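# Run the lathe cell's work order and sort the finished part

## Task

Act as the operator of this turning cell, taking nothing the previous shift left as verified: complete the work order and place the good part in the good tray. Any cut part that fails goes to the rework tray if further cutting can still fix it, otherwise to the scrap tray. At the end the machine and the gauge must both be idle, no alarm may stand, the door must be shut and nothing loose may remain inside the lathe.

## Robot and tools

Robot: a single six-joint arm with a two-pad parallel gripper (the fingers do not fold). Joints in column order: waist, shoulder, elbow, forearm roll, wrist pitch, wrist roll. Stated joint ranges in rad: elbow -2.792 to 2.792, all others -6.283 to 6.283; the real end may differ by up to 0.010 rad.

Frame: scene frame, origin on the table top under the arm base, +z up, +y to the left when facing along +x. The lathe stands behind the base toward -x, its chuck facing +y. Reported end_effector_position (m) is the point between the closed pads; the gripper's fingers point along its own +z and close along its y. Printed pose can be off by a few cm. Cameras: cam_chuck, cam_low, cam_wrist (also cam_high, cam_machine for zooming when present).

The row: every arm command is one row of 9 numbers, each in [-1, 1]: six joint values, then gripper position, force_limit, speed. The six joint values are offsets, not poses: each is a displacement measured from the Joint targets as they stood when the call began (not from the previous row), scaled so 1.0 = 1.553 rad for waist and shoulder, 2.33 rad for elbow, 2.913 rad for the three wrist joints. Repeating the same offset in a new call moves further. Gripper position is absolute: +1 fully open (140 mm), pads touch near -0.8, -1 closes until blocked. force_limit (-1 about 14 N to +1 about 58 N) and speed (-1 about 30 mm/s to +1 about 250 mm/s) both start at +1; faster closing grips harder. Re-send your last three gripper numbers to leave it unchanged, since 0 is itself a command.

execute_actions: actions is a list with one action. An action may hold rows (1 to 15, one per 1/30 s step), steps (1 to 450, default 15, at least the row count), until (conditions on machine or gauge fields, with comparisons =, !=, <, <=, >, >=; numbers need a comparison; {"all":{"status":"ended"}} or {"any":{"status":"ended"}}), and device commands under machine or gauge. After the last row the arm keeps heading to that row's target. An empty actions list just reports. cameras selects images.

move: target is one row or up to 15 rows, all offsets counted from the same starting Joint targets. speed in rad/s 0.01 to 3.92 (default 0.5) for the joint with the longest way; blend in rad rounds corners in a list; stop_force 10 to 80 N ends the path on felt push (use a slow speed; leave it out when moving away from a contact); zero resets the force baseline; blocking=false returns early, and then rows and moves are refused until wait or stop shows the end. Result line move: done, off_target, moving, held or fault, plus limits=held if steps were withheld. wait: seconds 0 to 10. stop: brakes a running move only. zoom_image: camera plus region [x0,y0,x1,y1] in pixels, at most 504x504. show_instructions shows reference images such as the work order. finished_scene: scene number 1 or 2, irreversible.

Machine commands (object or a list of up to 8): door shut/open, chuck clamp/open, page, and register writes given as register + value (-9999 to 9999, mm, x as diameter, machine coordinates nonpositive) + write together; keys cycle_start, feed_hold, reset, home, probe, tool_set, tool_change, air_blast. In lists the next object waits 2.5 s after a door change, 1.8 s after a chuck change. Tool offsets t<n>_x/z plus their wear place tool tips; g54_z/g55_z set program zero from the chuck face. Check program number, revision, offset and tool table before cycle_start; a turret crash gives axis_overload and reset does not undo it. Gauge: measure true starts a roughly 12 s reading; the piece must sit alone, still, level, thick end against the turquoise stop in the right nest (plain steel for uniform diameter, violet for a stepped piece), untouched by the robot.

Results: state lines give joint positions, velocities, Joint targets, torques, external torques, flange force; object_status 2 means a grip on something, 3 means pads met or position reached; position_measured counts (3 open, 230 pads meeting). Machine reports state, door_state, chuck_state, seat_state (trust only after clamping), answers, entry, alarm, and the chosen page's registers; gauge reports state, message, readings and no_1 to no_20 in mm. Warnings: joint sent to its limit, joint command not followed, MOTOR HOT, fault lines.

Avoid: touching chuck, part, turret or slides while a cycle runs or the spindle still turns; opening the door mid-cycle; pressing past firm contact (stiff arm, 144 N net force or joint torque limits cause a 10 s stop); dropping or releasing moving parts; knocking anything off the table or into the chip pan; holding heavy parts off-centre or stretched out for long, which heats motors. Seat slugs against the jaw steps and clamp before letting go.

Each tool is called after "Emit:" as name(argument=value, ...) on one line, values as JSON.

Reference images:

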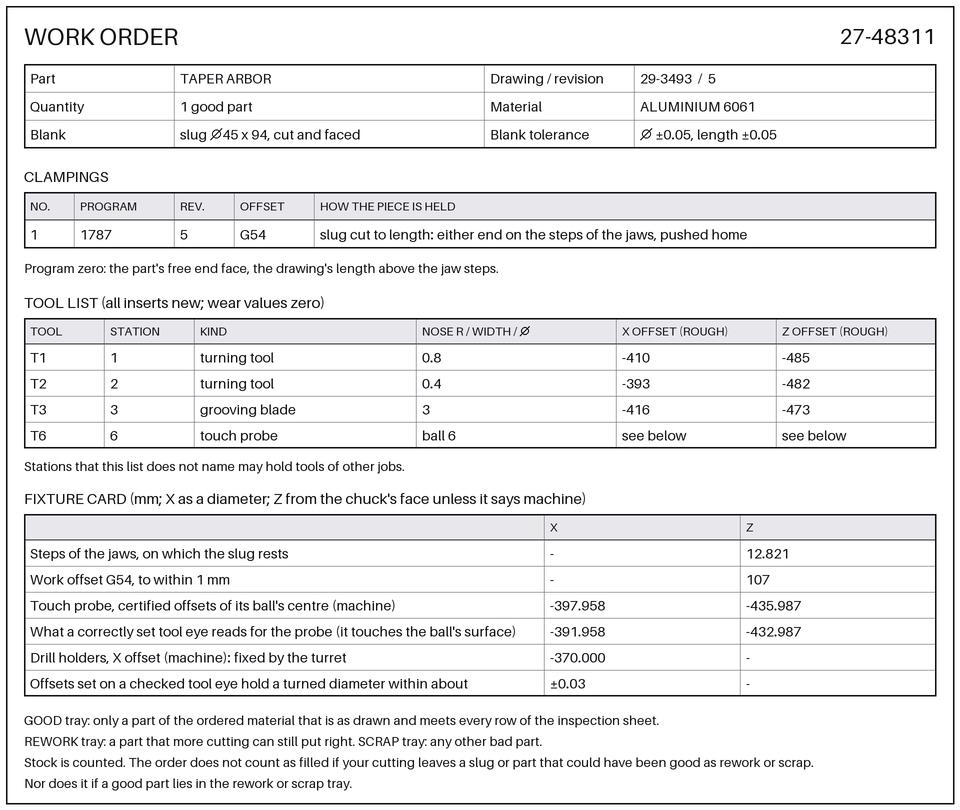

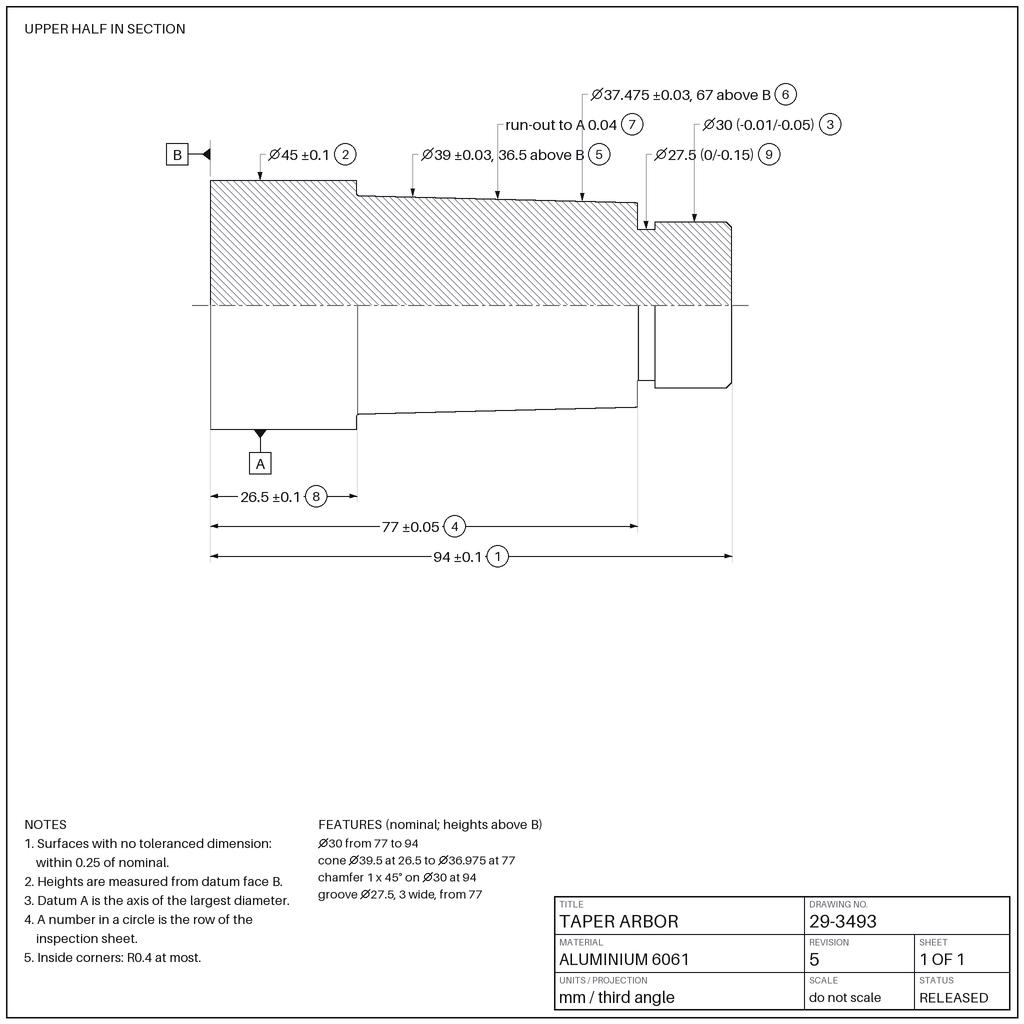

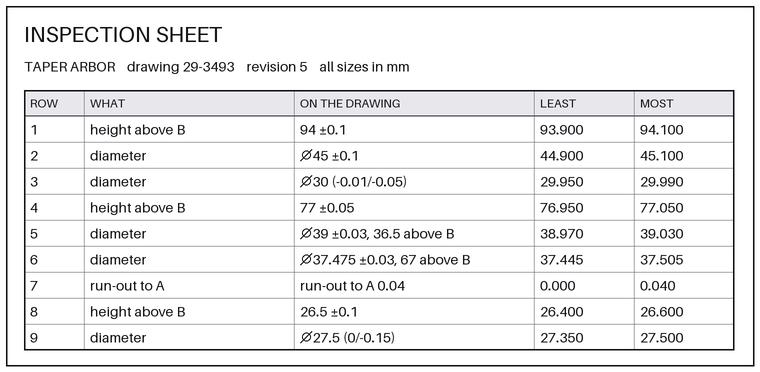

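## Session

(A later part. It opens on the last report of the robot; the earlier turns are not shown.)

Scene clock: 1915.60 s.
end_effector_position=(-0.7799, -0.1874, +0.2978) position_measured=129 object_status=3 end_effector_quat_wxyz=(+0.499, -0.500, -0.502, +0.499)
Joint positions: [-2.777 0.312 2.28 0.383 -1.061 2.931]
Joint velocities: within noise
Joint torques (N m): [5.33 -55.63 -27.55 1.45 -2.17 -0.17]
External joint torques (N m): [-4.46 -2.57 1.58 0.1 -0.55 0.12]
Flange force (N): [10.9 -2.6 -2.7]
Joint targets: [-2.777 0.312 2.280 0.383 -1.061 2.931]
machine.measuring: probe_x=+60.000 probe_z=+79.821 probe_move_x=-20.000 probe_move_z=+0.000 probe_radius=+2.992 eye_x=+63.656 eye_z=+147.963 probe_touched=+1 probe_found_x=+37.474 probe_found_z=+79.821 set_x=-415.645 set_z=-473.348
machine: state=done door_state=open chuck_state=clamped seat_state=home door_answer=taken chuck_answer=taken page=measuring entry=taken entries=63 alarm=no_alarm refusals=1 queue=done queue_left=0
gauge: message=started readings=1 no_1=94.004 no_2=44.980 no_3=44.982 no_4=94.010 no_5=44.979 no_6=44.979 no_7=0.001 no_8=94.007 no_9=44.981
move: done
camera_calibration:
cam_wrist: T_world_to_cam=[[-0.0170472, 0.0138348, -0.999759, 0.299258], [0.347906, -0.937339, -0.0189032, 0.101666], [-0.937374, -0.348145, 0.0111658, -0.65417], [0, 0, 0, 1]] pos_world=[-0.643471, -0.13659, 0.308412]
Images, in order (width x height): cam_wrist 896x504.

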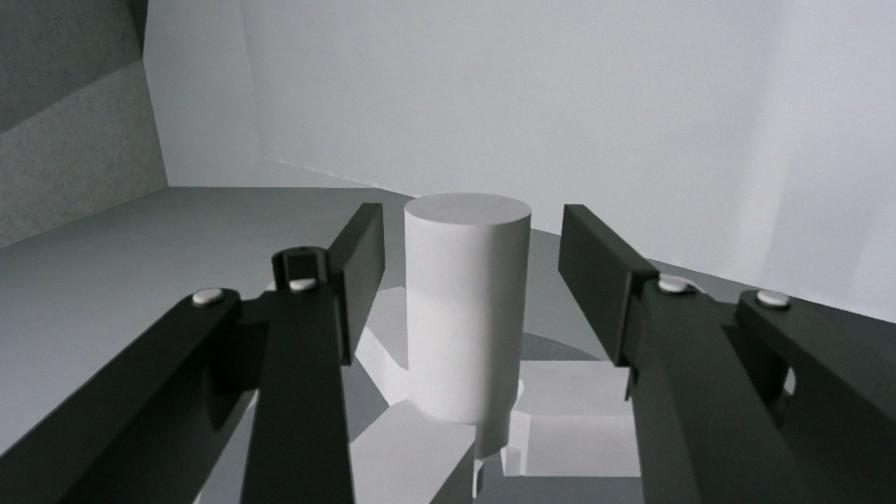

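Emit:
move(target=[-0.0013,0.0026,-0.0039,0,0.0003,0,0,1,-1], speed=0.05, cameras=[])

Emit:
execute_actions(actions=[{"rows": [[0,0,0,0,0,0,-1,1,-1]], "steps": 60}], cameras=["cam_wrist"])

Emit:
execute_actions(actions=[{"machine": {"chuck":"open"}, "steps": 75}], cameras=["cam_wrist"])

Scene clock: 1927.33 s.
end_effector_position=(-0.7848, -0.1874, +0.2997) position_measured=129 object_status=3 end_effector_quat_wxyz=(+0.500, -0.500, -0.500, +0.500)
Joint positions: [-2.779 0.317 2.271 0.383 -1.06 2.931]
Joint velocities: within noise
Joint torques (N m): [5.35 -53.26 -35.16 3.59 -2.19 -0.18]
External joint torques (N m): [-4.38 -5.47 9.28 -2.05 -0.51 0.13]
Flange force (N): [22.3 -3.6 -17.5]
Joint targets: [-2.779 0.317 2.271 0.383 -1.060 2.931]
machine.measuring: probe_x=+60.000 probe_z=+79.821 probe_move_x=-20.000 probe_move_z=+0.000 probe_radius=+2.992 eye_x=+63.656 eye_z=+147.963 probe_touched=+1 probe_found_x=+37.474 probe_found_z=+79.821 set_x=-415.645 set_z=-473.348
machine: state=done door_state=open chuck_state=clamped seat_state=home door_answer=taken chuck_answer=taken page=measuring entry=taken entries=63 alarm=no_alarm refusals=1 queue=done queue_left=0
gauge: message=started readings=1 no_1=94.004 no_2=44.980 no_3=44.982 no_4=94.010 no_5=44.979 no_6=44.979 no_7=0.001 no_8=94.007 no_9=44.981
move: done
No camera images: "cameras" was empty.

Scene clock: 1929.53 s.
end_effector_position=(-0.7849, -0.1874, +0.2998) position_measured=166 object_status=2 end_effector_quat_wxyz=(+0.500, -0.500, -0.500, +0.500)
Joint positions: [-2.779 0.317 2.271 0.383 -1.06 2.931]
Joint velocities: within noise
Joint torques (N m): [1.03 -40.68 -42.01 3.11 2.84 -0.31]
External joint torques (N m): [0.05 -18.1 16.02 -1.59 -5.56 0.26]
Flange force (N): [22.8 -13.3 -48.8]
Joint targets: [-2.779 0.317 2.271 0.383 -1.060 2.931]
machine.measuring: probe_x=+60.000 probe_z=+79.821 probe_move_x=-20.000 probe_move_z=+0.000 probe_radius=+2.992 eye_x=+63.656 eye_z=+147.963 probe_touched=+1 probe_found_x=+37.474 probe_found_z=+79.821 set_x=-415.645 set_z=-473.348
machine: state=done door_state=open chuck_state=clamped seat_state=home door_answer=taken chuck_answer=taken page=measuring entry=taken entries=63 alarm=no_alarm refusals=1 queue=done queue_left=0
gauge: message=started readings=1 no_1=94.004 no_2=44.980 no_3=44.982 no_4=94.010 no_5=44.979 no_6=44.979 no_7=0.001 no_8=94.007 no_9=44.981
camera_calibration:
cam_wrist: T_world_to_cam=[[-0.0209911, 0.0122062, -0.999705, 0.297776], [0.346054, -0.938028, -0.0187193, 0.10182], [-0.93798, -0.346344, 0.0154663, -0.660234], [0, 0, 0, 1]] pos_world=[-0.648271, -0.136793, 0.309806]
Images, in order (width x height): cam_wrist 896x504.

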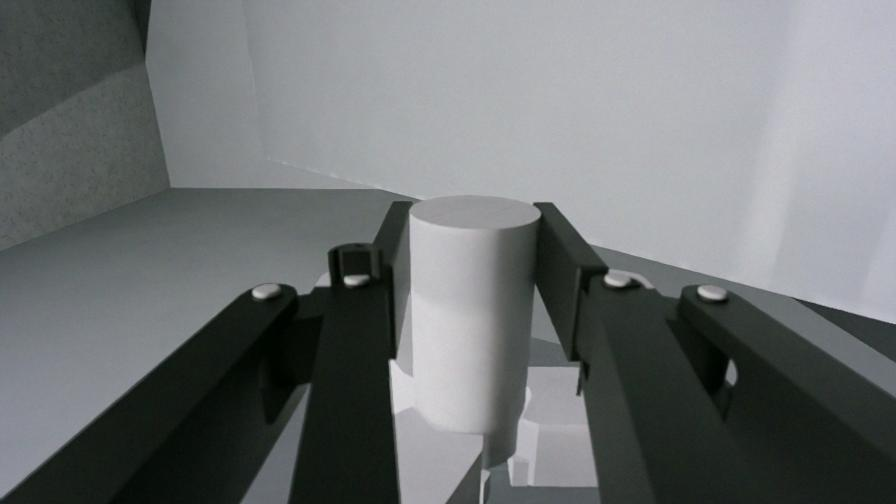

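Scene clock: 1932.23 s.
end_effector_position=(-0.7848, -0.1874, +0.2997) position_measured=166 object_status=2 end_effector_quat_wxyz=(+0.500, -0.500, -0.500, +0.500)
Joint positions: [-2.779 0.317 2.271 0.383 -1.06 2.931]
Joint velocities: within noise
Joint torques (N m): [5.89 -52.9 -36.66 3.02 -3.55 -0.01]
External joint torques (N m): [-4.92 -5.72 10.89 -1.49 0.85 -0.04]
Flange force (N): [23.4 -6.6 -19.4]
Joint targets: [-2.779 0.317 2.271 0.383 -1.060 2.931]
Tool commands: gripper/position=-1.0 gripper/force_limit=+1.0 gripper/speed=-1.0
machine.measuring: probe_x=+60.000 probe_z=+79.821 probe_move_x=-20.000 probe_move_z=+0.000 probe_radius=+2.992 eye_x=+63.656 eye_z=+147.963 probe_touched=+1 probe_found_x=+37.474 probe_found_z=+79.821 set_x=-415.645 set_z=-473.348
machine: state=idle door_state=open chuck_state=open seat_state=home door_answer=taken chuck_answer=taken page=measuring entry=taken entries=63 alarm=no_alarm refusals=1 queue=done queue_left=0
gauge: message=started readings=1 no_1=94.004 no_2=44.980 no_3=44.982 no_4=94.010 no_5=44.979 no_6=44.979 no_7=0.001 no_8=94.007 no_9=44.981
camera_calibration:
cam_wrist: T_world_to_cam=[[-0.0209911, 0.0122062, -0.999705, 0.297776], [0.346054, -0.938028, -0.0187193, 0.10182], [-0.93798, -0.346344, 0.0154663, -0.660234], [0, 0, 0, 1]] pos_world=[-0.648271, -0.136793, 0.309806]
Images, in order (width x height): cam_wrist 896x504.

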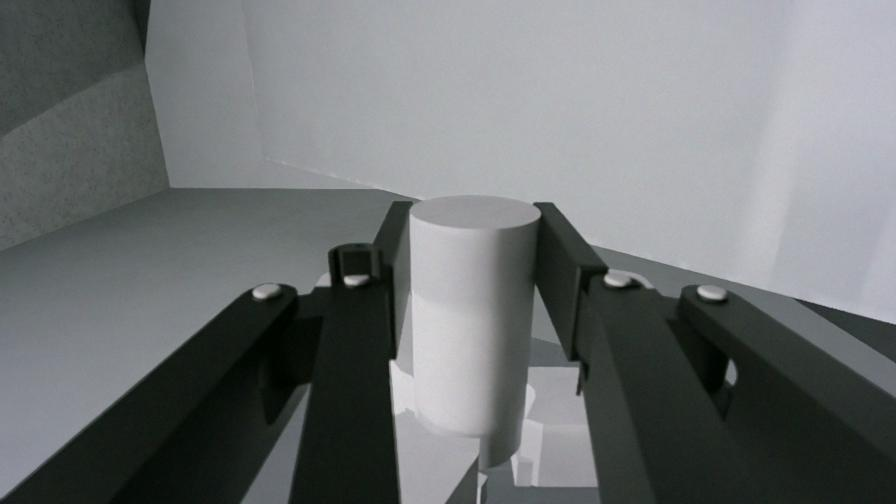

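Emit:
move(target=[-0.0188,-0.0045,0.0046,-0.0116,0.0008,0.0063,-1,1,-1], speed=0.03, cameras=["cam_wrist","cam_chuck"])

Scene clock: 1946.70 s.
end_effector_position=(-0.7846, -0.1725, +0.2997) position_measured=166 object_status=2 end_effector_quat_wxyz=(+0.500, -0.500, -0.500, +0.500)
Joint positions: [-2.809 0.31 2.281 0.349 -1.058 2.949]
Joint velocities: within noise
Joint torques (N m): [5.45 -58.36 -30.05 1.34 -3.61 -0.02]
External joint torques (N m): [-4.56 0.46 4.21 0.28 0.88 -0.03]
Flange force (N): [11.1 0.8 -3.4]
Joint targets: [-2.809 0.310 2.281 0.349 -1.058 2.949]
machine.measuring: probe_x=+60.000 probe_z=+79.821 probe_move_x=-20.000 probe_move_z=+0.000 probe_radius=+2.992 eye_x=+63.656 eye_z=+147.963 probe_touched=+1 probe_found_x=+37.474 probe_found_z=+79.821 set_x=-415.645 set_z=-473.348
machine: state=idle door_state=open chuck_state=open seat_state=open door_answer=taken chuck_answer=taken page=measuring entry=taken entries=63 alarm=no_alarm refusals=1 queue=done queue_left=0
gauge: message=started readings=1 no_1=94.004 no_2=44.980 no_3=44.982 no_4=94.010 no_5=44.979 no_6=44.979 no_7=0.001 no_8=94.007 no_9=44.981
move: done
camera_calibration:
cam_wrist: T_world_to_cam=[[-0.0206682, 0.0118949, -0.999716, 0.297675], [0.346237, -0.937968, -0.0183183, 0.115728], [-0.937919, -0.346517, 0.0152676, -0.654804], [0, 0, 0, 1]] pos_world=[-0.648071, -0.121892, 0.309708]
Images, in order (width x height): cam_chuck 896x504, cam_wrist 896x504.

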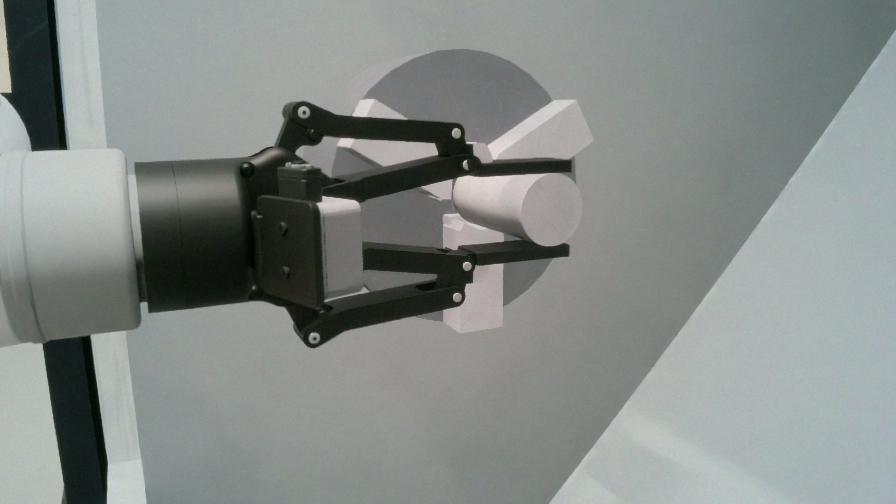

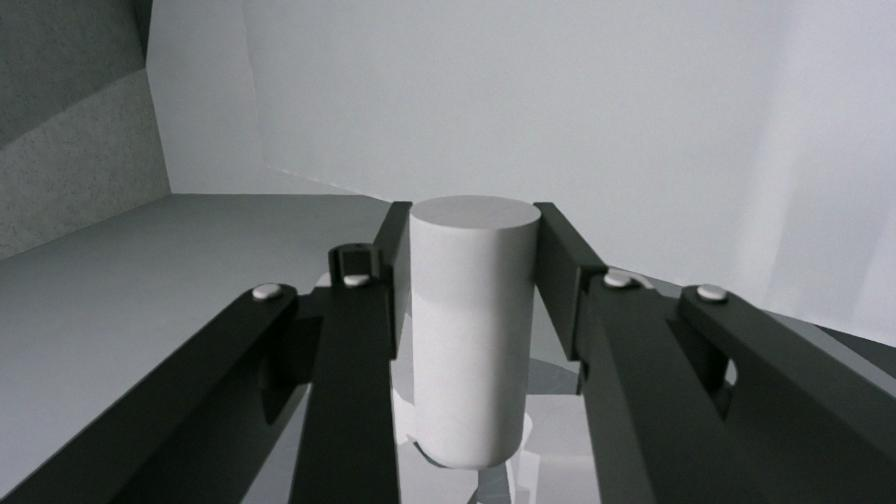

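Emit:
execute_actions(actions=[{"machine": {"chuck":"clamp"}, "steps": 75}], cameras=["cam_wrist"])

Emit:
execute_actions(actions=[{"rows": [[0,0,0,0,0,0,0.0,1,-1]], "steps": 45}], cameras=["cam_wrist","cam_chuck"])

Scene clock: 1957.80 s.
end_effector_position=(-0.7846, -0.1725, +0.2997) position_measured=166 object_status=2 end_effector_quat_wxyz=(+0.500, -0.500, -0.500, +0.500)
Joint positions: [-2.809 0.31 2.281 0.349 -1.058 2.949]
Joint velocities: within noise
Joint torques (N m): [5.18 -50.75 -26.25 1.4 -0.29 -0.58]
External joint torques (N m): [-4.28 -7.09 0.52 0.2 -2.44 0.53]
Flange force (N): [11.7 -7.0 -7.4]
Joint targets: [-2.809 0.310 2.281 0.349 -1.058 2.949]
Tool commands: gripper/position=-1.0 gripper/force_limit=+1.0 gripper/speed=-1.0
machine.measuring: probe_x=+60.000 probe_z=+79.821 probe_move_x=-20.000 probe_move_z=+0.000 probe_radius=+2.992 eye_x=+63.656 eye_z=+147.963 probe_touched=+1 probe_found_x=+37.474 probe_found_z=+79.821 set_x=-415.645 set_z=-473.348
machine: state=idle door_state=open chuck_state=clamped seat_state=open door_answer=taken chuck_answer=taken page=measuring entry=taken entries=63 alarm=no_alarm refusals=1 queue=done queue_left=0
gauge: message=started readings=1 no_1=94.004 no_2=44.980 no_3=44.982 no_4=94.010 no_5=44.979 no_6=44.979 no_7=0.001 no_8=94.007 no_9=44.981
camera_calibration:
cam_wrist: T_world_to_cam=[[-0.0206682, 0.0118949, -0.999716, 0.297775], [0.346237, -0.937968, -0.0183183, 0.11573], [-0.937919, -0.346517, 0.0152676, -0.654806], [0, 0, 0, 1]] pos_world=[-0.648071, -0.121892, 0.309808]
Images, in order (width x height): cam_wrist 896x504.

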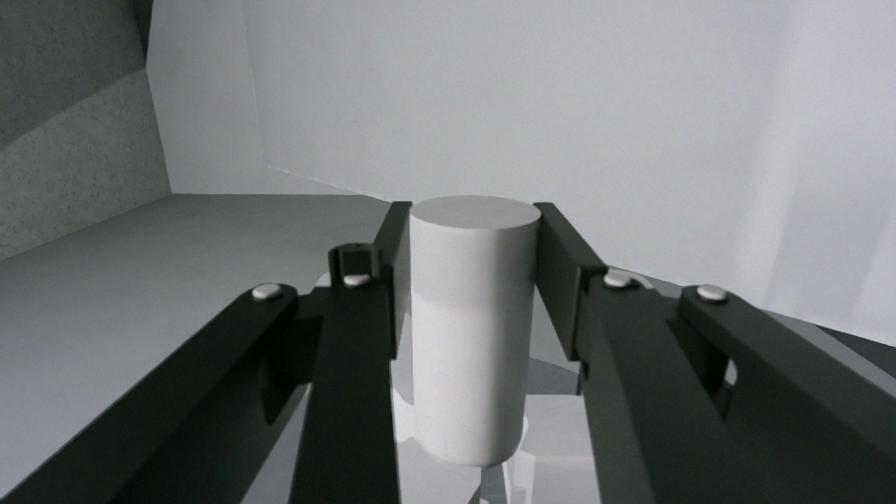

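Scene clock: 1959.50 s.
end_effector_position=(-0.7846, -0.1724, +0.2997) position_measured=129 object_status=3 end_effector_quat_wxyz=(+0.500, -0.500, -0.500, +0.500)
Joint positions: [-2.809 0.31 2.281 0.349 -1.058 2.949]
Joint velocities: within noise
Joint torques (N m): [5.36 -55.19 -27.33 1.52 -2.18 -0.18]
External joint torques (N m): [-4.66 -2.66 1.44 0.12 -0.55 0.13]
Flange force (N): [11.2 -2.9 -2.8]
Joint targets: [-2.809 0.310 2.281 0.349 -1.058 2.949]
machine.measuring: probe_x=+60.000 probe_z=+79.821 probe_move_x=-20.000 probe_move_z=+0.000 probe_radius=+2.992 eye_x=+63.656 eye_z=+147.963 probe_touched=+1 probe_found_x=+37.474 probe_found_z=+79.821 set_x=-415.645 set_z=-473.348
machine: state=idle door_state=open chuck_state=clamped seat_state=open door_answer=taken chuck_answer=taken page=measuring entry=taken entries=63 alarm=no_alarm refusals=1 queue=done queue_left=0
gauge: message=started readings=1 no_1=94.004 no_2=44.980 no_3=44.982 no_4=94.010 no_5=44.979 no_6=44.979 no_7=0.001 no_8=94.007 no_9=44.981
camera_calibration:
cam_wrist: T_world_to_cam=[[-0.0206683, 0.0118953, -0.999716, 0.297675], [0.346237, -0.937968, -0.0183188, 0.115729], [-0.937919, -0.346517, 0.0152676, -0.654804], [0, 0, 0, 1]] pos_world=[-0.648071, -0.121892, 0.309708]
Images, in order (width x height): cam_chuck 896x504, cam_wrist 896x504.

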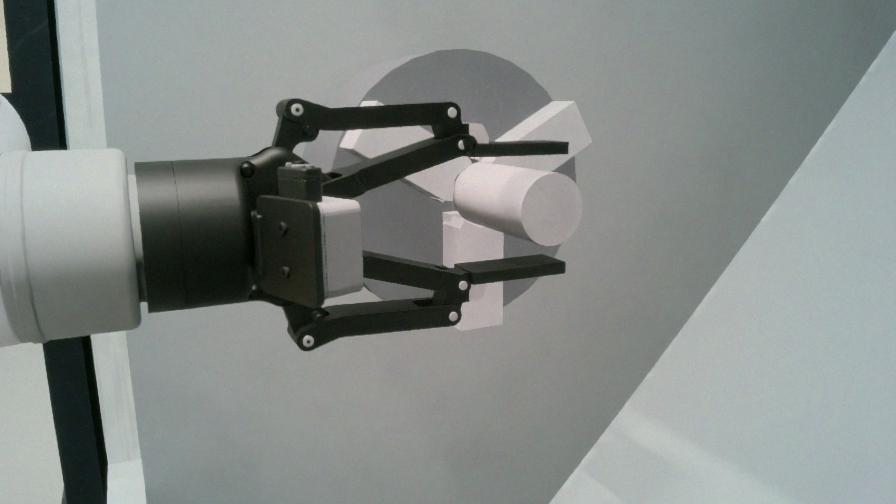

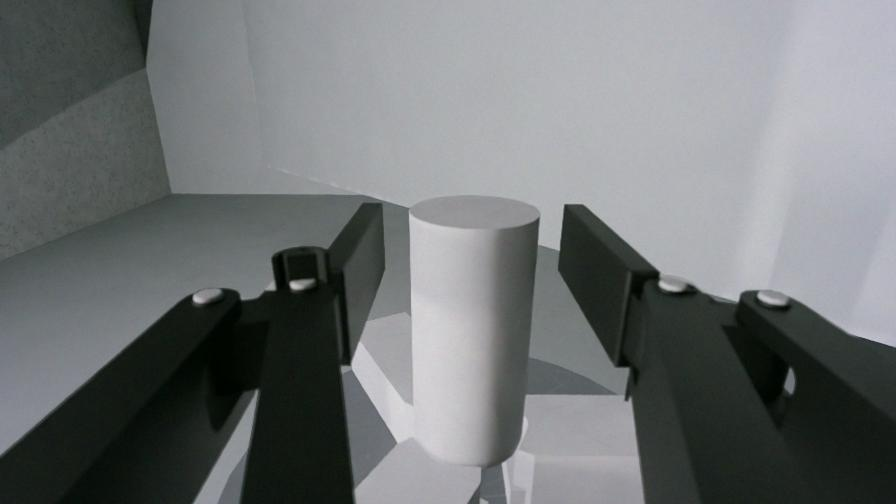

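Emit:
move(target=[0.0163,0.0039,-0.0040,0.0101,-0.0007,-0.0055,0,1,-1], speed=0.05, stop_force=15, cameras=[])

Emit:
execute_actions(actions=[{"rows": [[0,0,0,0,0,0,-1,1,-1]], "steps": 60}], cameras=["cam_wrist"])

Emit:
execute_actions(actions=[{"machine": {"chuck":"open"}, "steps": 75}], cameras=["cam_wrist"])

Scene clock: 1967.80 s.
end_effector_position=(-0.7849, -0.1853, +0.2998) position_measured=129 object_status=3 end_effector_quat_wxyz=(+0.500, -0.500, -0.500, +0.500)
Joint positions: [-2.783 0.316 2.272 0.379 -1.06 2.933]
Joint velocities: within noise
Joint torques (N m): [5.5 -56 -27.47 1.47 -2.17 -0.17]
External joint torques (N m): [-4.48 -2.69 1.48 0.08 -0.55 0.12]
Flange force (N): [10.9 -2.9 -2.7]
Joint targets: [-2.783 0.316 2.272 0.379 -1.060 2.933]
machine.measuring: probe_x=+60.000 probe_z=+79.821 probe_move_x=-20.000 probe_move_z=+0.000 probe_radius=+2.992 eye_x=+63.656 eye_z=+147.963 probe_touched=+1 probe_found_x=+37.474 probe_found_z=+79.821 set_x=-415.645 set_z=-473.348
machine: state=idle door_state=open chuck_state=clamped seat_state=open door_answer=taken chuck_answer=taken page=measuring entry=taken entries=63 alarm=no_alarm refusals=1 queue=done queue_left=0
gauge: message=started readings=1 no_1=94.004 no_2=44.980 no_3=44.982 no_4=94.010 no_5=44.979 no_6=44.979 no_7=0.001 no_8=94.007 no_9=44.981
move: done
No camera images: "cameras" was empty.

Scene clock: 1970.00 s.
end_effector_position=(-0.7849, -0.1853, +0.2998) position_measured=166 object_status=2 end_effector_quat_wxyz=(+0.500, -0.500, -0.500, +0.500)
Joint positions: [-2.783 0.316 2.272 0.379 -1.06 2.933]
Joint velocities: within noise
Joint torques (N m): [2.64 -46.99 -36.58 0.84 0.68 -0.47]
External joint torques (N m): [-1.59 -11.65 10.66 0.71 -3.39 0.42]
Flange force (N): [14.4 -9.4 -31.8]
Joint targets: [-2.783 0.316 2.272 0.379 -1.060 2.933]
machine.measuring: probe_x=+60.000 probe_z=+79.821 probe_move_x=-20.000 probe_move_z=+0.000 probe_radius=+2.992 eye_x=+63.656 eye_z=+147.963 probe_touched=+1 probe_found_x=+37.474 probe_found_z=+79.821 set_x=-415.645 set_z=-473.348
machine: state=idle door_state=open chuck_state=clamped seat_state=open door_answer=taken chuck_answer=taken page=measuring entry=taken entries=63 alarm=no_alarm refusals=1 queue=done queue_left=0
gauge: message=started readings=1 no_1=94.004 no_2=44.980 no_3=44.982 no_4=94.010 no_5=44.979 no_6=44.979 no_7=0.001 no_8=94.007 no_9=44.981
camera_calibration:
cam_wrist: T_world_to_cam=[[-0.0209893, 0.0122086, -0.999705, 0.297754], [0.345933, -0.938072, -0.018719, 0.103612], [-0.938024, -0.346224, 0.0154661, -0.659554], [0, 0, 0, 1]] pos_world=[-0.648271, -0.134793, 0.309806]
Images, in order (width x height): cam_wrist 896x504.

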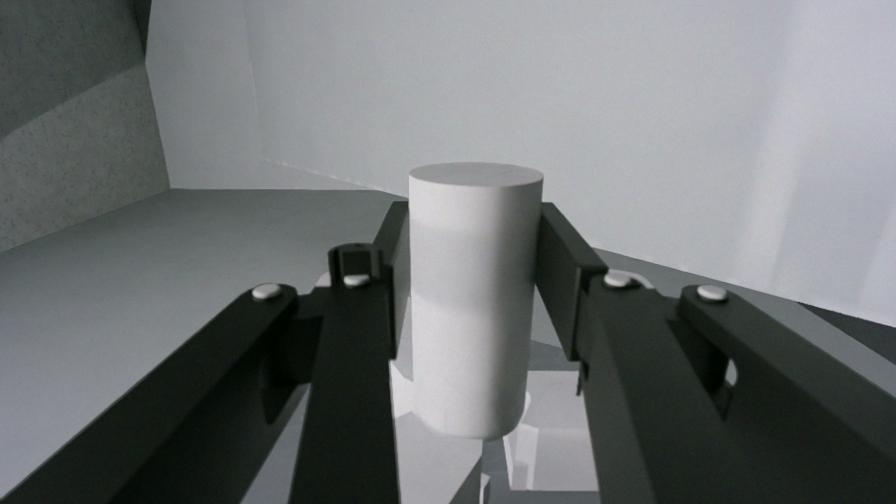

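Scene clock: 1972.70 s.
end_effector_position=(-0.7849, -0.1853, +0.2998) position_measured=166 object_status=2 end_effector_quat_wxyz=(+0.500, -0.500, -0.500, +0.500)
Joint positions: [-2.783 0.316 2.272 0.379 -1.06 2.933]
Joint velocities: within noise
Joint torques (N m): [5.9 -58.85 -30.11 1.24 -3.62 -0.08]
External joint torques (N m): [-4.82 0.24 4.29 0.29 0.91 0.04]
Flange force (N): [11.8 0.4 -3.3]
Joint targets: [-2.783 0.316 2.272 0.379 -1.060 2.933]
Tool commands: gripper/position=-1.0 gripper/force_limit=+1.0 gripper/speed=-1.0
machine.measuring: probe_x=+60.000 probe_z=+79.821 probe_move_x=-20.000 probe_move_z=+0.000 probe_radius=+2.992 eye_x=+63.656 eye_z=+147.963 probe_touched=+1 probe_found_x=+37.474 probe_found_z=+79.821 set_x=-415.645 set_z=-473.348
machine: state=idle door_state=open chuck_state=open seat_state=open door_answer=taken chuck_answer=taken page=measuring entry=taken entries=63 alarm=no_alarm refusals=1 queue=done queue_left=0
gauge: message=started readings=1 no_1=94.004 no_2=44.980 no_3=44.982 no_4=94.010 no_5=44.979 no_6=44.979 no_7=0.001 no_8=94.007 no_9=44.981
camera_calibration:
cam_wrist: T_world_to_cam=[[-0.0209893, 0.0122086, -0.999705, 0.297754], [0.345933, -0.938072, -0.018719, 0.103612], [-0.938024, -0.346224, 0.0154661, -0.659554], [0, 0, 0, 1]] pos_world=[-0.648271, -0.134793, 0.309806]
Images, in order (width x height): cam_wrist 896x504.

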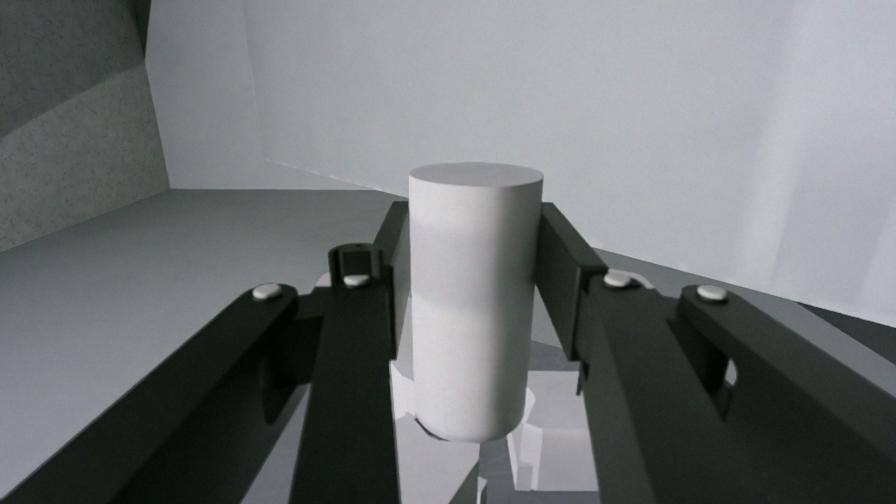

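Emit:
move(target=[-0.0512,-0.0107,0.0110,-0.0317,0.0019,0.0170,-1,1,-1], speed=0.06, cameras=["cam_wrist","cam_chuck"])

Scene clock: 1987.47 s.
end_effector_position=(-0.7848, -0.1458, +0.2996) position_measured=166 object_status=2 end_effector_quat_wxyz=(+0.500, -0.500, -0.500, +0.500)
Joint positions: [-2.863 0.299 2.298 0.286 -1.054 2.983]
Joint velocities: within noise
Joint torques (N m): [5.56 -57.01 -29.44 1.48 -3.63 -0.1]
External joint torques (N m): [-4.64 0.5 4.01 0.24 0.88 0.05]
Flange force (N): [11.2 0.8 -3.5]
Joint targets: [-2.863 0.299 2.298 0.286 -1.054 2.983]
machine.measuring: probe_x=+60.000 probe_z=+79.821 probe_move_x=-20.000 probe_move_z=+0.000 probe_radius=+2.992 eye_x=+63.656 eye_z=+147.963 probe_touched=+1 probe_found_x=+37.474 probe_found_z=+79.821 set_x=-415.645 set_z=-473.348
machine: state=idle door_state=open chuck_state=open seat_state=open door_answer=taken chuck_answer=taken page=measuring entry=taken entries=63 alarm=no_alarm refusals=1 queue=done queue_left=0
gauge: message=started readings=1 no_1=94.004 no_2=44.980 no_3=44.982 no_4=94.010 no_5=44.979 no_6=44.979 no_7=0.001 no_8=94.007 no_9=44.981
move: done
camera_calibration:
cam_wrist: T_world_to_cam=[[-0.0205366, 0.0115107, -0.999723, 0.297406], [0.346657, -0.937821, -0.0179191, 0.141006], [-0.937767, -0.346929, 0.0152693, -0.645679], [0, 0, 0, 1]] pos_world=[-0.64827, -0.0951903, 0.309709]
Images, in order (width x height): cam_chuck 896x504, cam_wrist 896x504.

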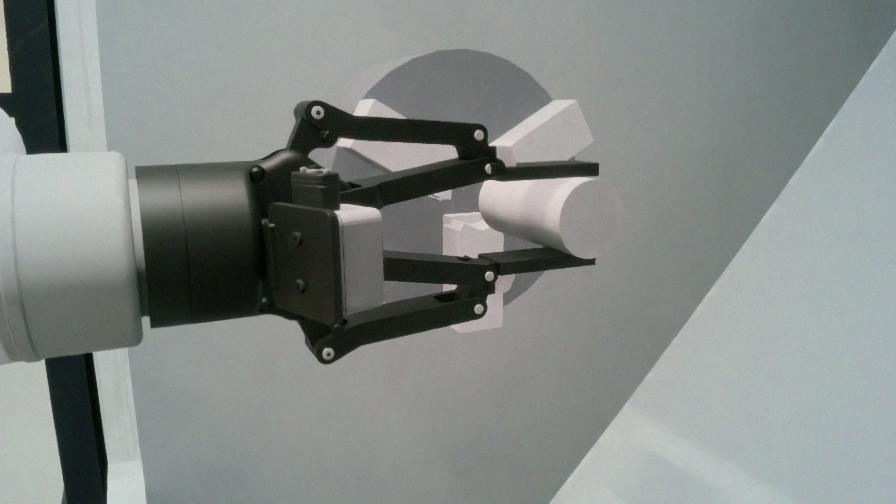

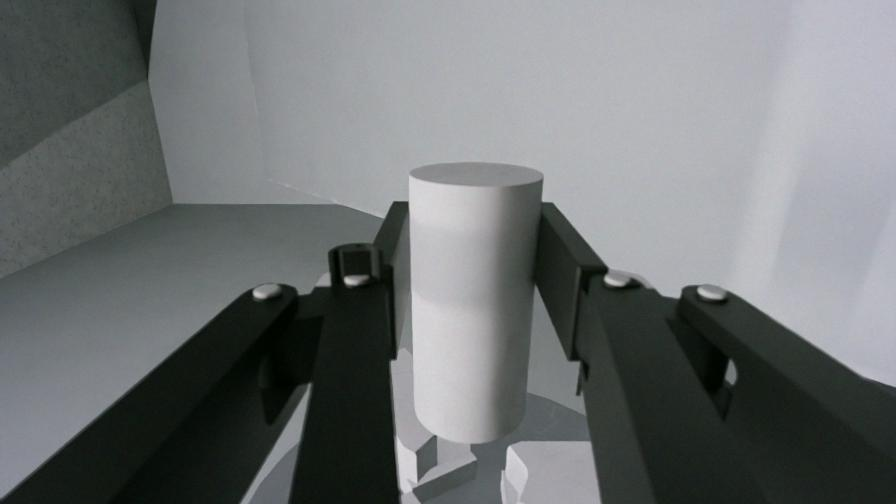

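Emit:
execute_actions(actions=[], cameras=["cam_chuck","cam_wrist"])

Scene clock: 2040.40 s.
end_effector_position=(-0.7848, -0.1458, +0.2996) position_measured=166 object_status=2 end_effector_quat_wxyz=(+0.500, -0.500, -0.500, +0.500)
Joint positions: [-2.863 0.299 2.298 0.286 -1.054 2.983]
Joint velocities: within noise
Joint torques (N m): [5.73 -57.14 -29.4 1.48 -3.64 -0.09]
External joint torques (N m): [-4.61 0.57 3.98 0.21 0.89 0.04]
Flange force (N): [11.2 0.9 -3.4]
Joint targets: [-2.863 0.299 2.298 0.286 -1.054 2.983]
Tool commands: gripper/position=-1.0 gripper/force_limit=+1.0 gripper/speed=-1.0
machine.measuring: probe_x=+60.000 probe_z=+79.821 probe_move_x=-20.000 probe_move_z=+0.000 probe_radius=+2.992 eye_x=+63.656 eye_z=+147.963 probe_touched=+1 probe_found_x=+37.474 probe_found_z=+79.821 set_x=-415.645 set_z=-473.348
machine: state=idle door_state=open chuck_state=open seat_state=open door_answer=taken chuck_answer=taken page=measuring entry=taken entries=63 alarm=no_alarm refusals=1 queue=done queue_left=0
gauge: message=started readings=1 no_1=94.004 no_2=44.980 no_3=44.982 no_4=94.010 no_5=44.979 no_6=44.979 no_7=0.001 no_8=94.007 no_9=44.981
camera_calibration:
cam_wrist: T_world_to_cam=[[-0.0206294, 0.011478, -0.999721, 0.297342], [0.346568, -0.937854, -0.0179192, 0.140944], [-0.937798, -0.346841, 0.0153694, -0.645722], [0, 0, 0, 1]] pos_world=[-0.64827, -0.0951905, 0.309709]
Images, in order (width x height): cam_chuck 896x504, cam_wrist 896x504.

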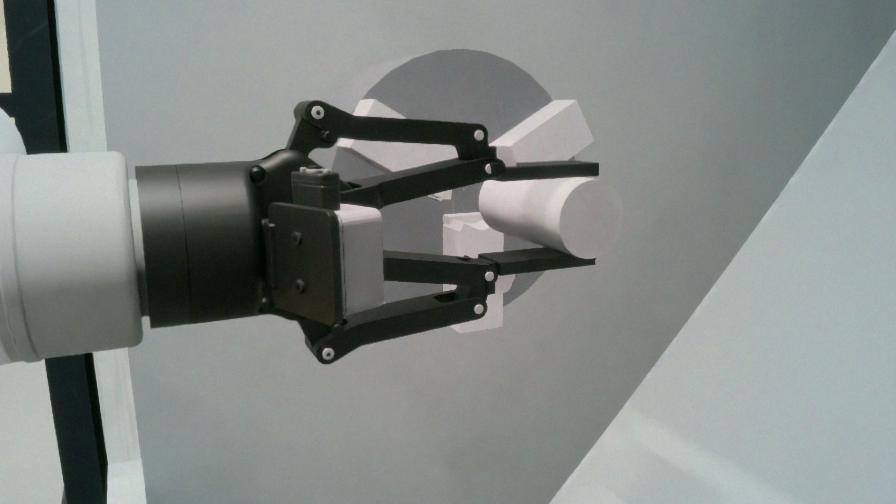

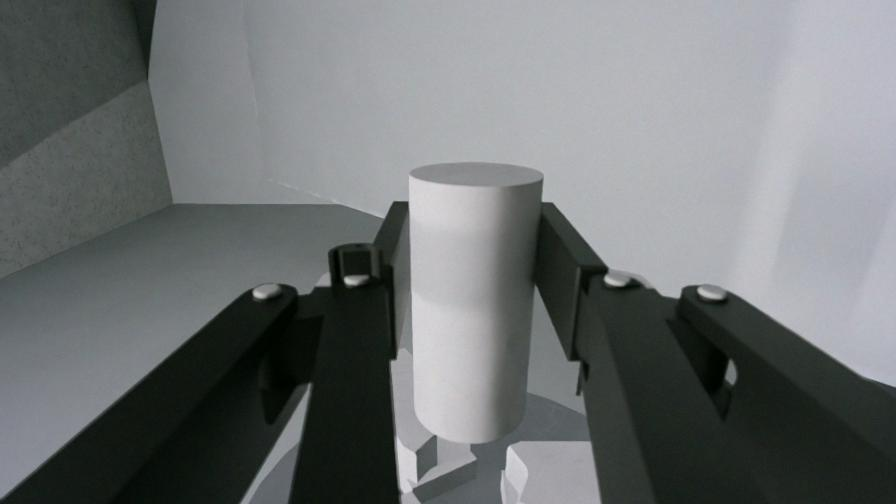

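Emit:
move(target=[[-0.0026,-0.311,0.0839,0.0215,0.0944,-0.0378,-1,1,-1],[0.2724,-0.4359,0.0747,0.2444,0.0762,-0.2303,-1,1,-1],[0.2724,-0.3876,-0.0858,0.9859,-0.1033,-0.2303,-1,1,-1],[0.98,-0.3876,-0.0858,0.9859,-0.1033,-0.2303,-1,1,-1]], speed=[0.4,0.5,1.2,1.0], cameras=["cam_chuck","cam_wrist"])

Scene clock: 2053.73 s.
end_effector_position=(+0.1068, -0.3387, +0.3288) position_measured=166 object_status=2 end_effector_quat_wxyz=(+0.007, +0.871, +0.490, +0.010)
Joint positions: [-1.341 -0.303 2.098 3.158 -1.355 2.312]
Joint velocities: within noise
Joint torques (N m): [4.33 -9.07 -45.44 -4.08 0.72 -0.09]
External joint torques (N m): [-4.65 0.33 4.2 -0.06 -0.74 0.09]
Flange force (N): [-5.4 -13.0 5.1]
Joint targets: [-1.340 -0.303 2.098 3.158 -1.355 2.312]
machine.measuring: probe_x=+60.000 probe_z=+79.821 probe_move_x=-20.000 probe_move_z=+0.000 probe_radius=+2.992 eye_x=+63.656 eye_z=+147.963 probe_touched=+1 probe_found_x=+37.474 probe_found_z=+79.821 set_x=-415.645 set_z=-473.348
machine: state=idle door_state=open chuck_state=open seat_state=open door_answer=taken chuck_answer=taken page=measuring entry=taken entries=63 alarm=no_alarm refusals=1 queue=done queue_left=0
gauge: message=started readings=1 no_1=94.004 no_2=44.980 no_3=44.982 no_4=94.010 no_5=44.979 no_6=44.979 no_7=0.001 no_8=94.007 no_9=44.981
move: done
camera_calibration:
cam_wrist: T_world_to_cam=[[0.861351, -0.508009, 0.000963887, -0.252078], [-0.478612, -0.810868, 0.336784, -0.333955], [-0.170308, -0.290551, -0.941581, 0.374853], [0, 0, 0, 1]] pos_world=[0.121133, -0.289938, 0.465668]
Images, in order (width x height): cam_chuck 896x504, cam_wrist 896x504.

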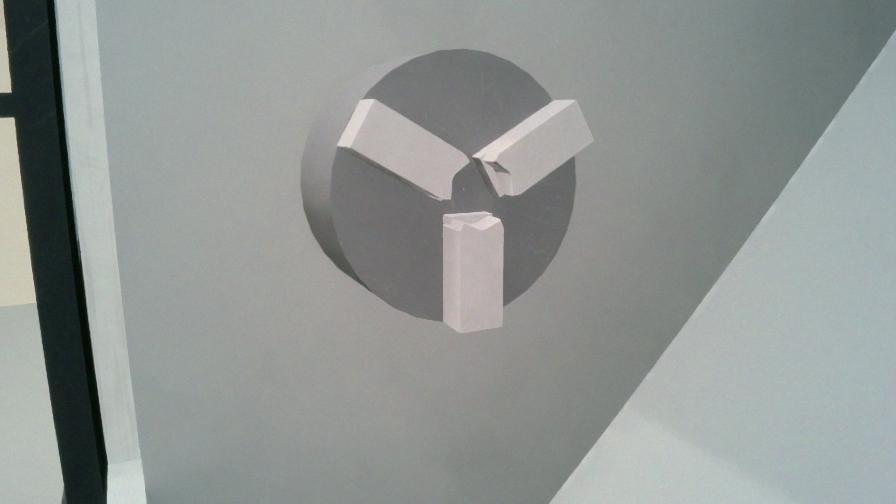

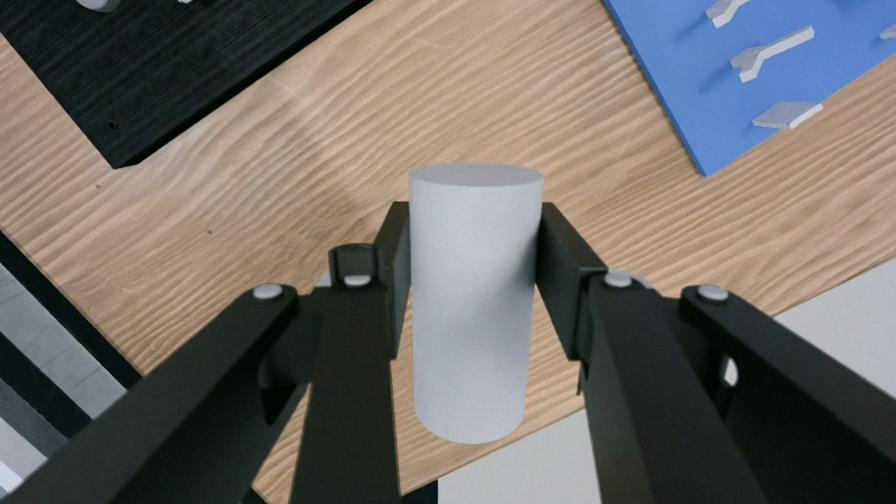

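Emit:
move(target=[0.8997,0.2143,-0.0573,0,0.068,-0.788,-1,1,-1], speed=1.0, cameras=["cam_wrist","cam_low"])

Emit:
execute_actions(actions=[{"machine":{"door":"shut"},"steps":90,"until":{"machine":{"door_state":"shut"}}}], cameras=[])

Scene clock: 2078.33 s.
end_effector_position=(+0.5217, +0.0560, +0.2506) position_measured=166 object_status=2 end_effector_quat_wxyz=(-0.001, +0.708, -0.706, +0.000)
Joint positions: [0.057 0.03 1.964 3.158 -1.157 0.017]
Joint velocities: within noise
Joint torques (N m): [5.12 -40.54 -42.52 -3.85 0.6 -0.16]
External joint torques (N m): [-6 -0.11 4.07 -0.14 -0.61 0.17]
Flange force (N): [11.7 6.5 3.6]
Joint targets: [0.057 0.030 1.964 3.158 -1.157 0.017]
machine.measuring: probe_x=+60.000 probe_z=+79.821 probe_move_x=-20.000 probe_move_z=+0.000 probe_radius=+2.992 eye_x=+63.656 eye_z=+147.963 probe_touched=+1 probe_found_x=+37.474 probe_found_z=+79.821 set_x=-415.645 set_z=-473.348
machine: state=idle door_state=open chuck_state=open seat_state=open door_answer=taken chuck_answer=taken page=measuring entry=taken entries=63 alarm=no_alarm refusals=1 queue=done queue_left=0
gauge: message=started readings=1 no_1=94.004 no_2=44.980 no_3=44.982 no_4=94.010 no_5=44.979 no_6=44.979 no_7=0.001 no_8=94.007 no_9=44.981
move: done
camera_calibration:
cam_wrist: T_world_to_cam=[[-0.999644, -0.0150864, -0.0220039, 0.540097], [-0.021818, 0.936939, 0.348812, -0.128137], [0.015354, 0.349168, -0.936934, 0.352596], [0, 0, 0, 1]] pos_world=[0.531695, 0.00508901, 0.386939]
Images, in order (width x height): cam_low 896x504, cam_wrist 896x504.

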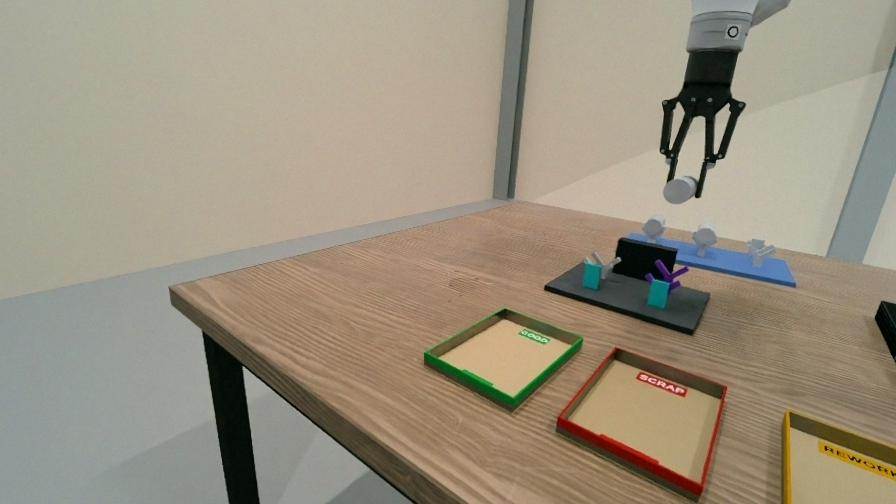

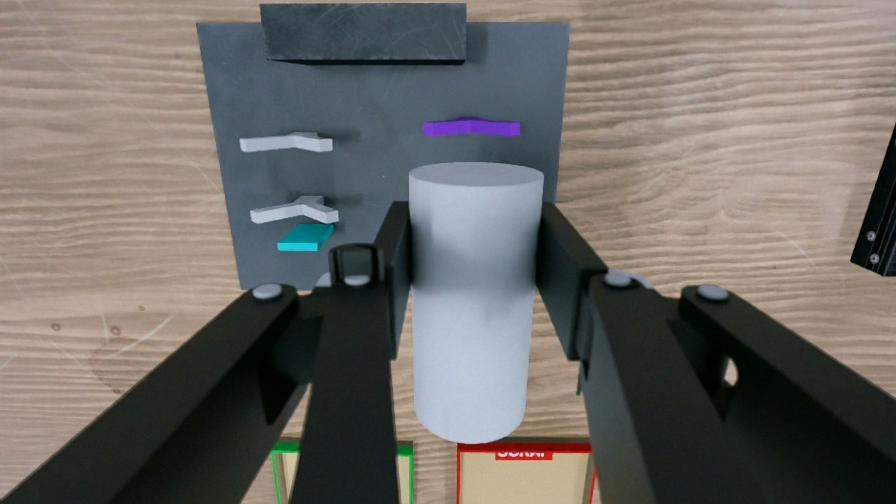

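Scene clock: 2080.53 s.
end_effector_position=(+0.5217, +0.0560, +0.2506) position_measured=166 object_status=2 end_effector_quat_wxyz=(-0.001, +0.708, -0.706, +0.000)
Joint positions: [0.057 0.03 1.964 3.158 -1.157 0.017]
Joint velocities: within noise
Joint torques (N m): [3.94 -40.59 -42.5 -3.87 0.59 -0.1]
External joint torques (N m): [-4.78 -0.16 3.94 -0.13 -0.6 0.1]
Flange force (N): [9.5 6.5 3.4]
Joint targets: [0.057 0.030 1.964 3.158 -1.157 0.017]
Tool commands: gripper/position=-1.0 gripper/force_limit=+1.0 gripper/speed=-1.0
machine.measuring: probe_x=+60.000 probe_z=+79.821 probe_move_x=-20.000 probe_move_z=+0.000 probe_radius=+2.992 eye_x=+63.656 eye_z=+147.963 probe_touched=+1 probe_found_x=+37.474 probe_found_z=+79.821 set_x=-415.645 set_z=-473.348
machine: state=idle door_state=shut chuck_state=open seat_state=open door_answer=taken chuck_answer=taken page=measuring entry=taken entries=63 alarm=no_alarm refusals=1 queue=running queue_left=0
gauge: message=started readings=1 no_1=94.004 no_2=44.980 no_3=44.982 no_4=94.010 no_5=44.979 no_6=44.979 no_7=0.001 no_8=94.007 no_9=44.981
No camera images: "cameras" was empty.

Emit:
move(target=[0.0108,-0.0019,0.1943,0,0.1545,0.0057,-1,1,-1], speed=0.4, cameras=["cam_wrist","cam_low"])

Scene clock: 2148.67 s.
end_effector_position=(+0.3708, +0.0542, +0.0503) position_measured=166 object_status=2 end_effector_quat_wxyz=(+0.000, +0.706, -0.708, +0.001)
Joint positions: [0.074 0.027 2.417 3.158 -0.707 0.033]
Joint velocities: within noise
Joint torques (N m): [3.99 -28.97 -30.56 -2.79 0.62 -0.13]
External joint torques (N m): [-4.53 -0.23 3.37 -0.04 -0.63 0.13]
Flange force (N): [12.5 5.3 0.6]
Joint targets: [0.074 0.027 2.417 3.158 -0.707 0.033]
machine.measuring: probe_x=+60.000 probe_z=+79.821 probe_move_x=-20.000 probe_move_z=+0.000 probe_radius=+2.992 eye_x=+63.656 eye_z=+147.963 probe_touched=+1 probe_found_x=+37.474 probe_found_z=+79.821 set_x=-415.645 set_z=-473.348
machine: state=idle door_state=shut chuck_state=open seat_state=open door_answer=taken chuck_answer=taken page=measuring entry=taken entries=63 alarm=no_alarm refusals=1 queue=done queue_left=0
gauge: message=started readings=1 no_1=94.004 no_2=44.980 no_3=44.982 no_4=94.010 no_5=44.979 no_6=44.979 no_7=0.001 no_8=94.007 no_9=44.981
move: done
camera_calibration:
cam_wrist: T_world_to_cam=[[-0.999707, -0.00954713, -0.0222298, 0.384592], [-0.0166271, 0.938586, 0.344645, -0.0617507], [0.0175742, 0.344914, -0.93847, 0.167395], [0, 0, 0, 1]] pos_world=[0.38051, 0.00389323, 0.186927]
Images, in order (width x height): cam_low 896x504, cam_wrist 896x504.

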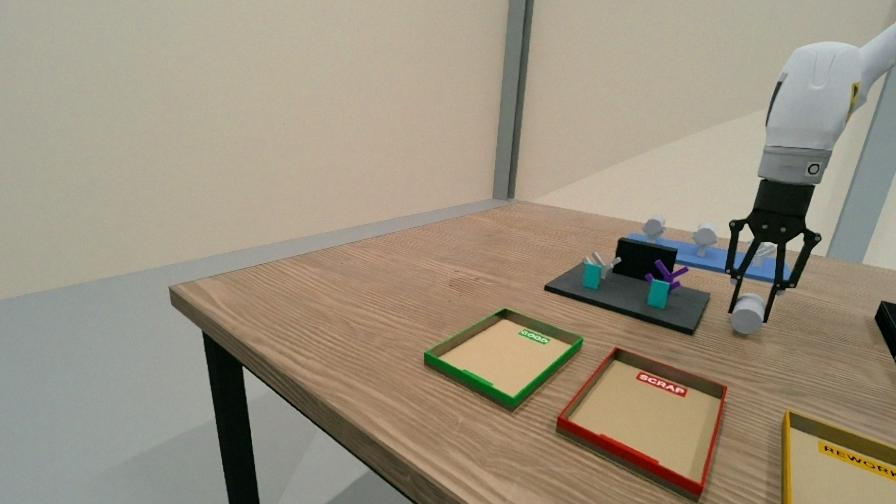

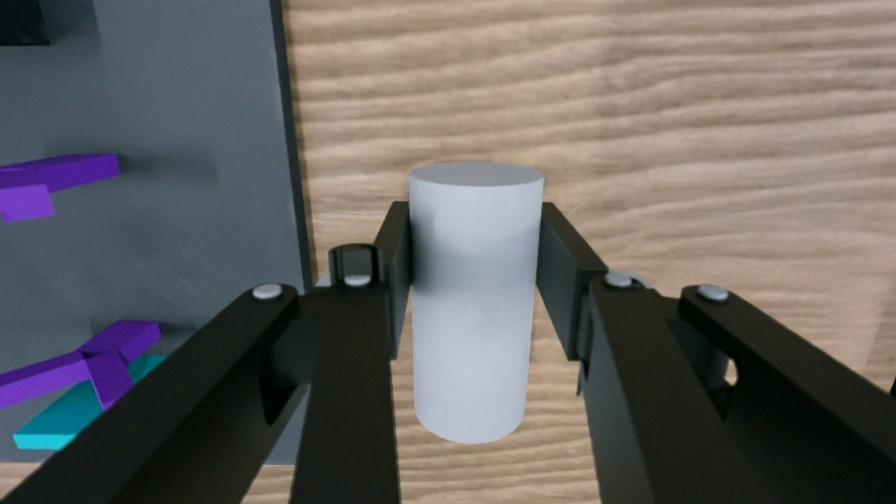

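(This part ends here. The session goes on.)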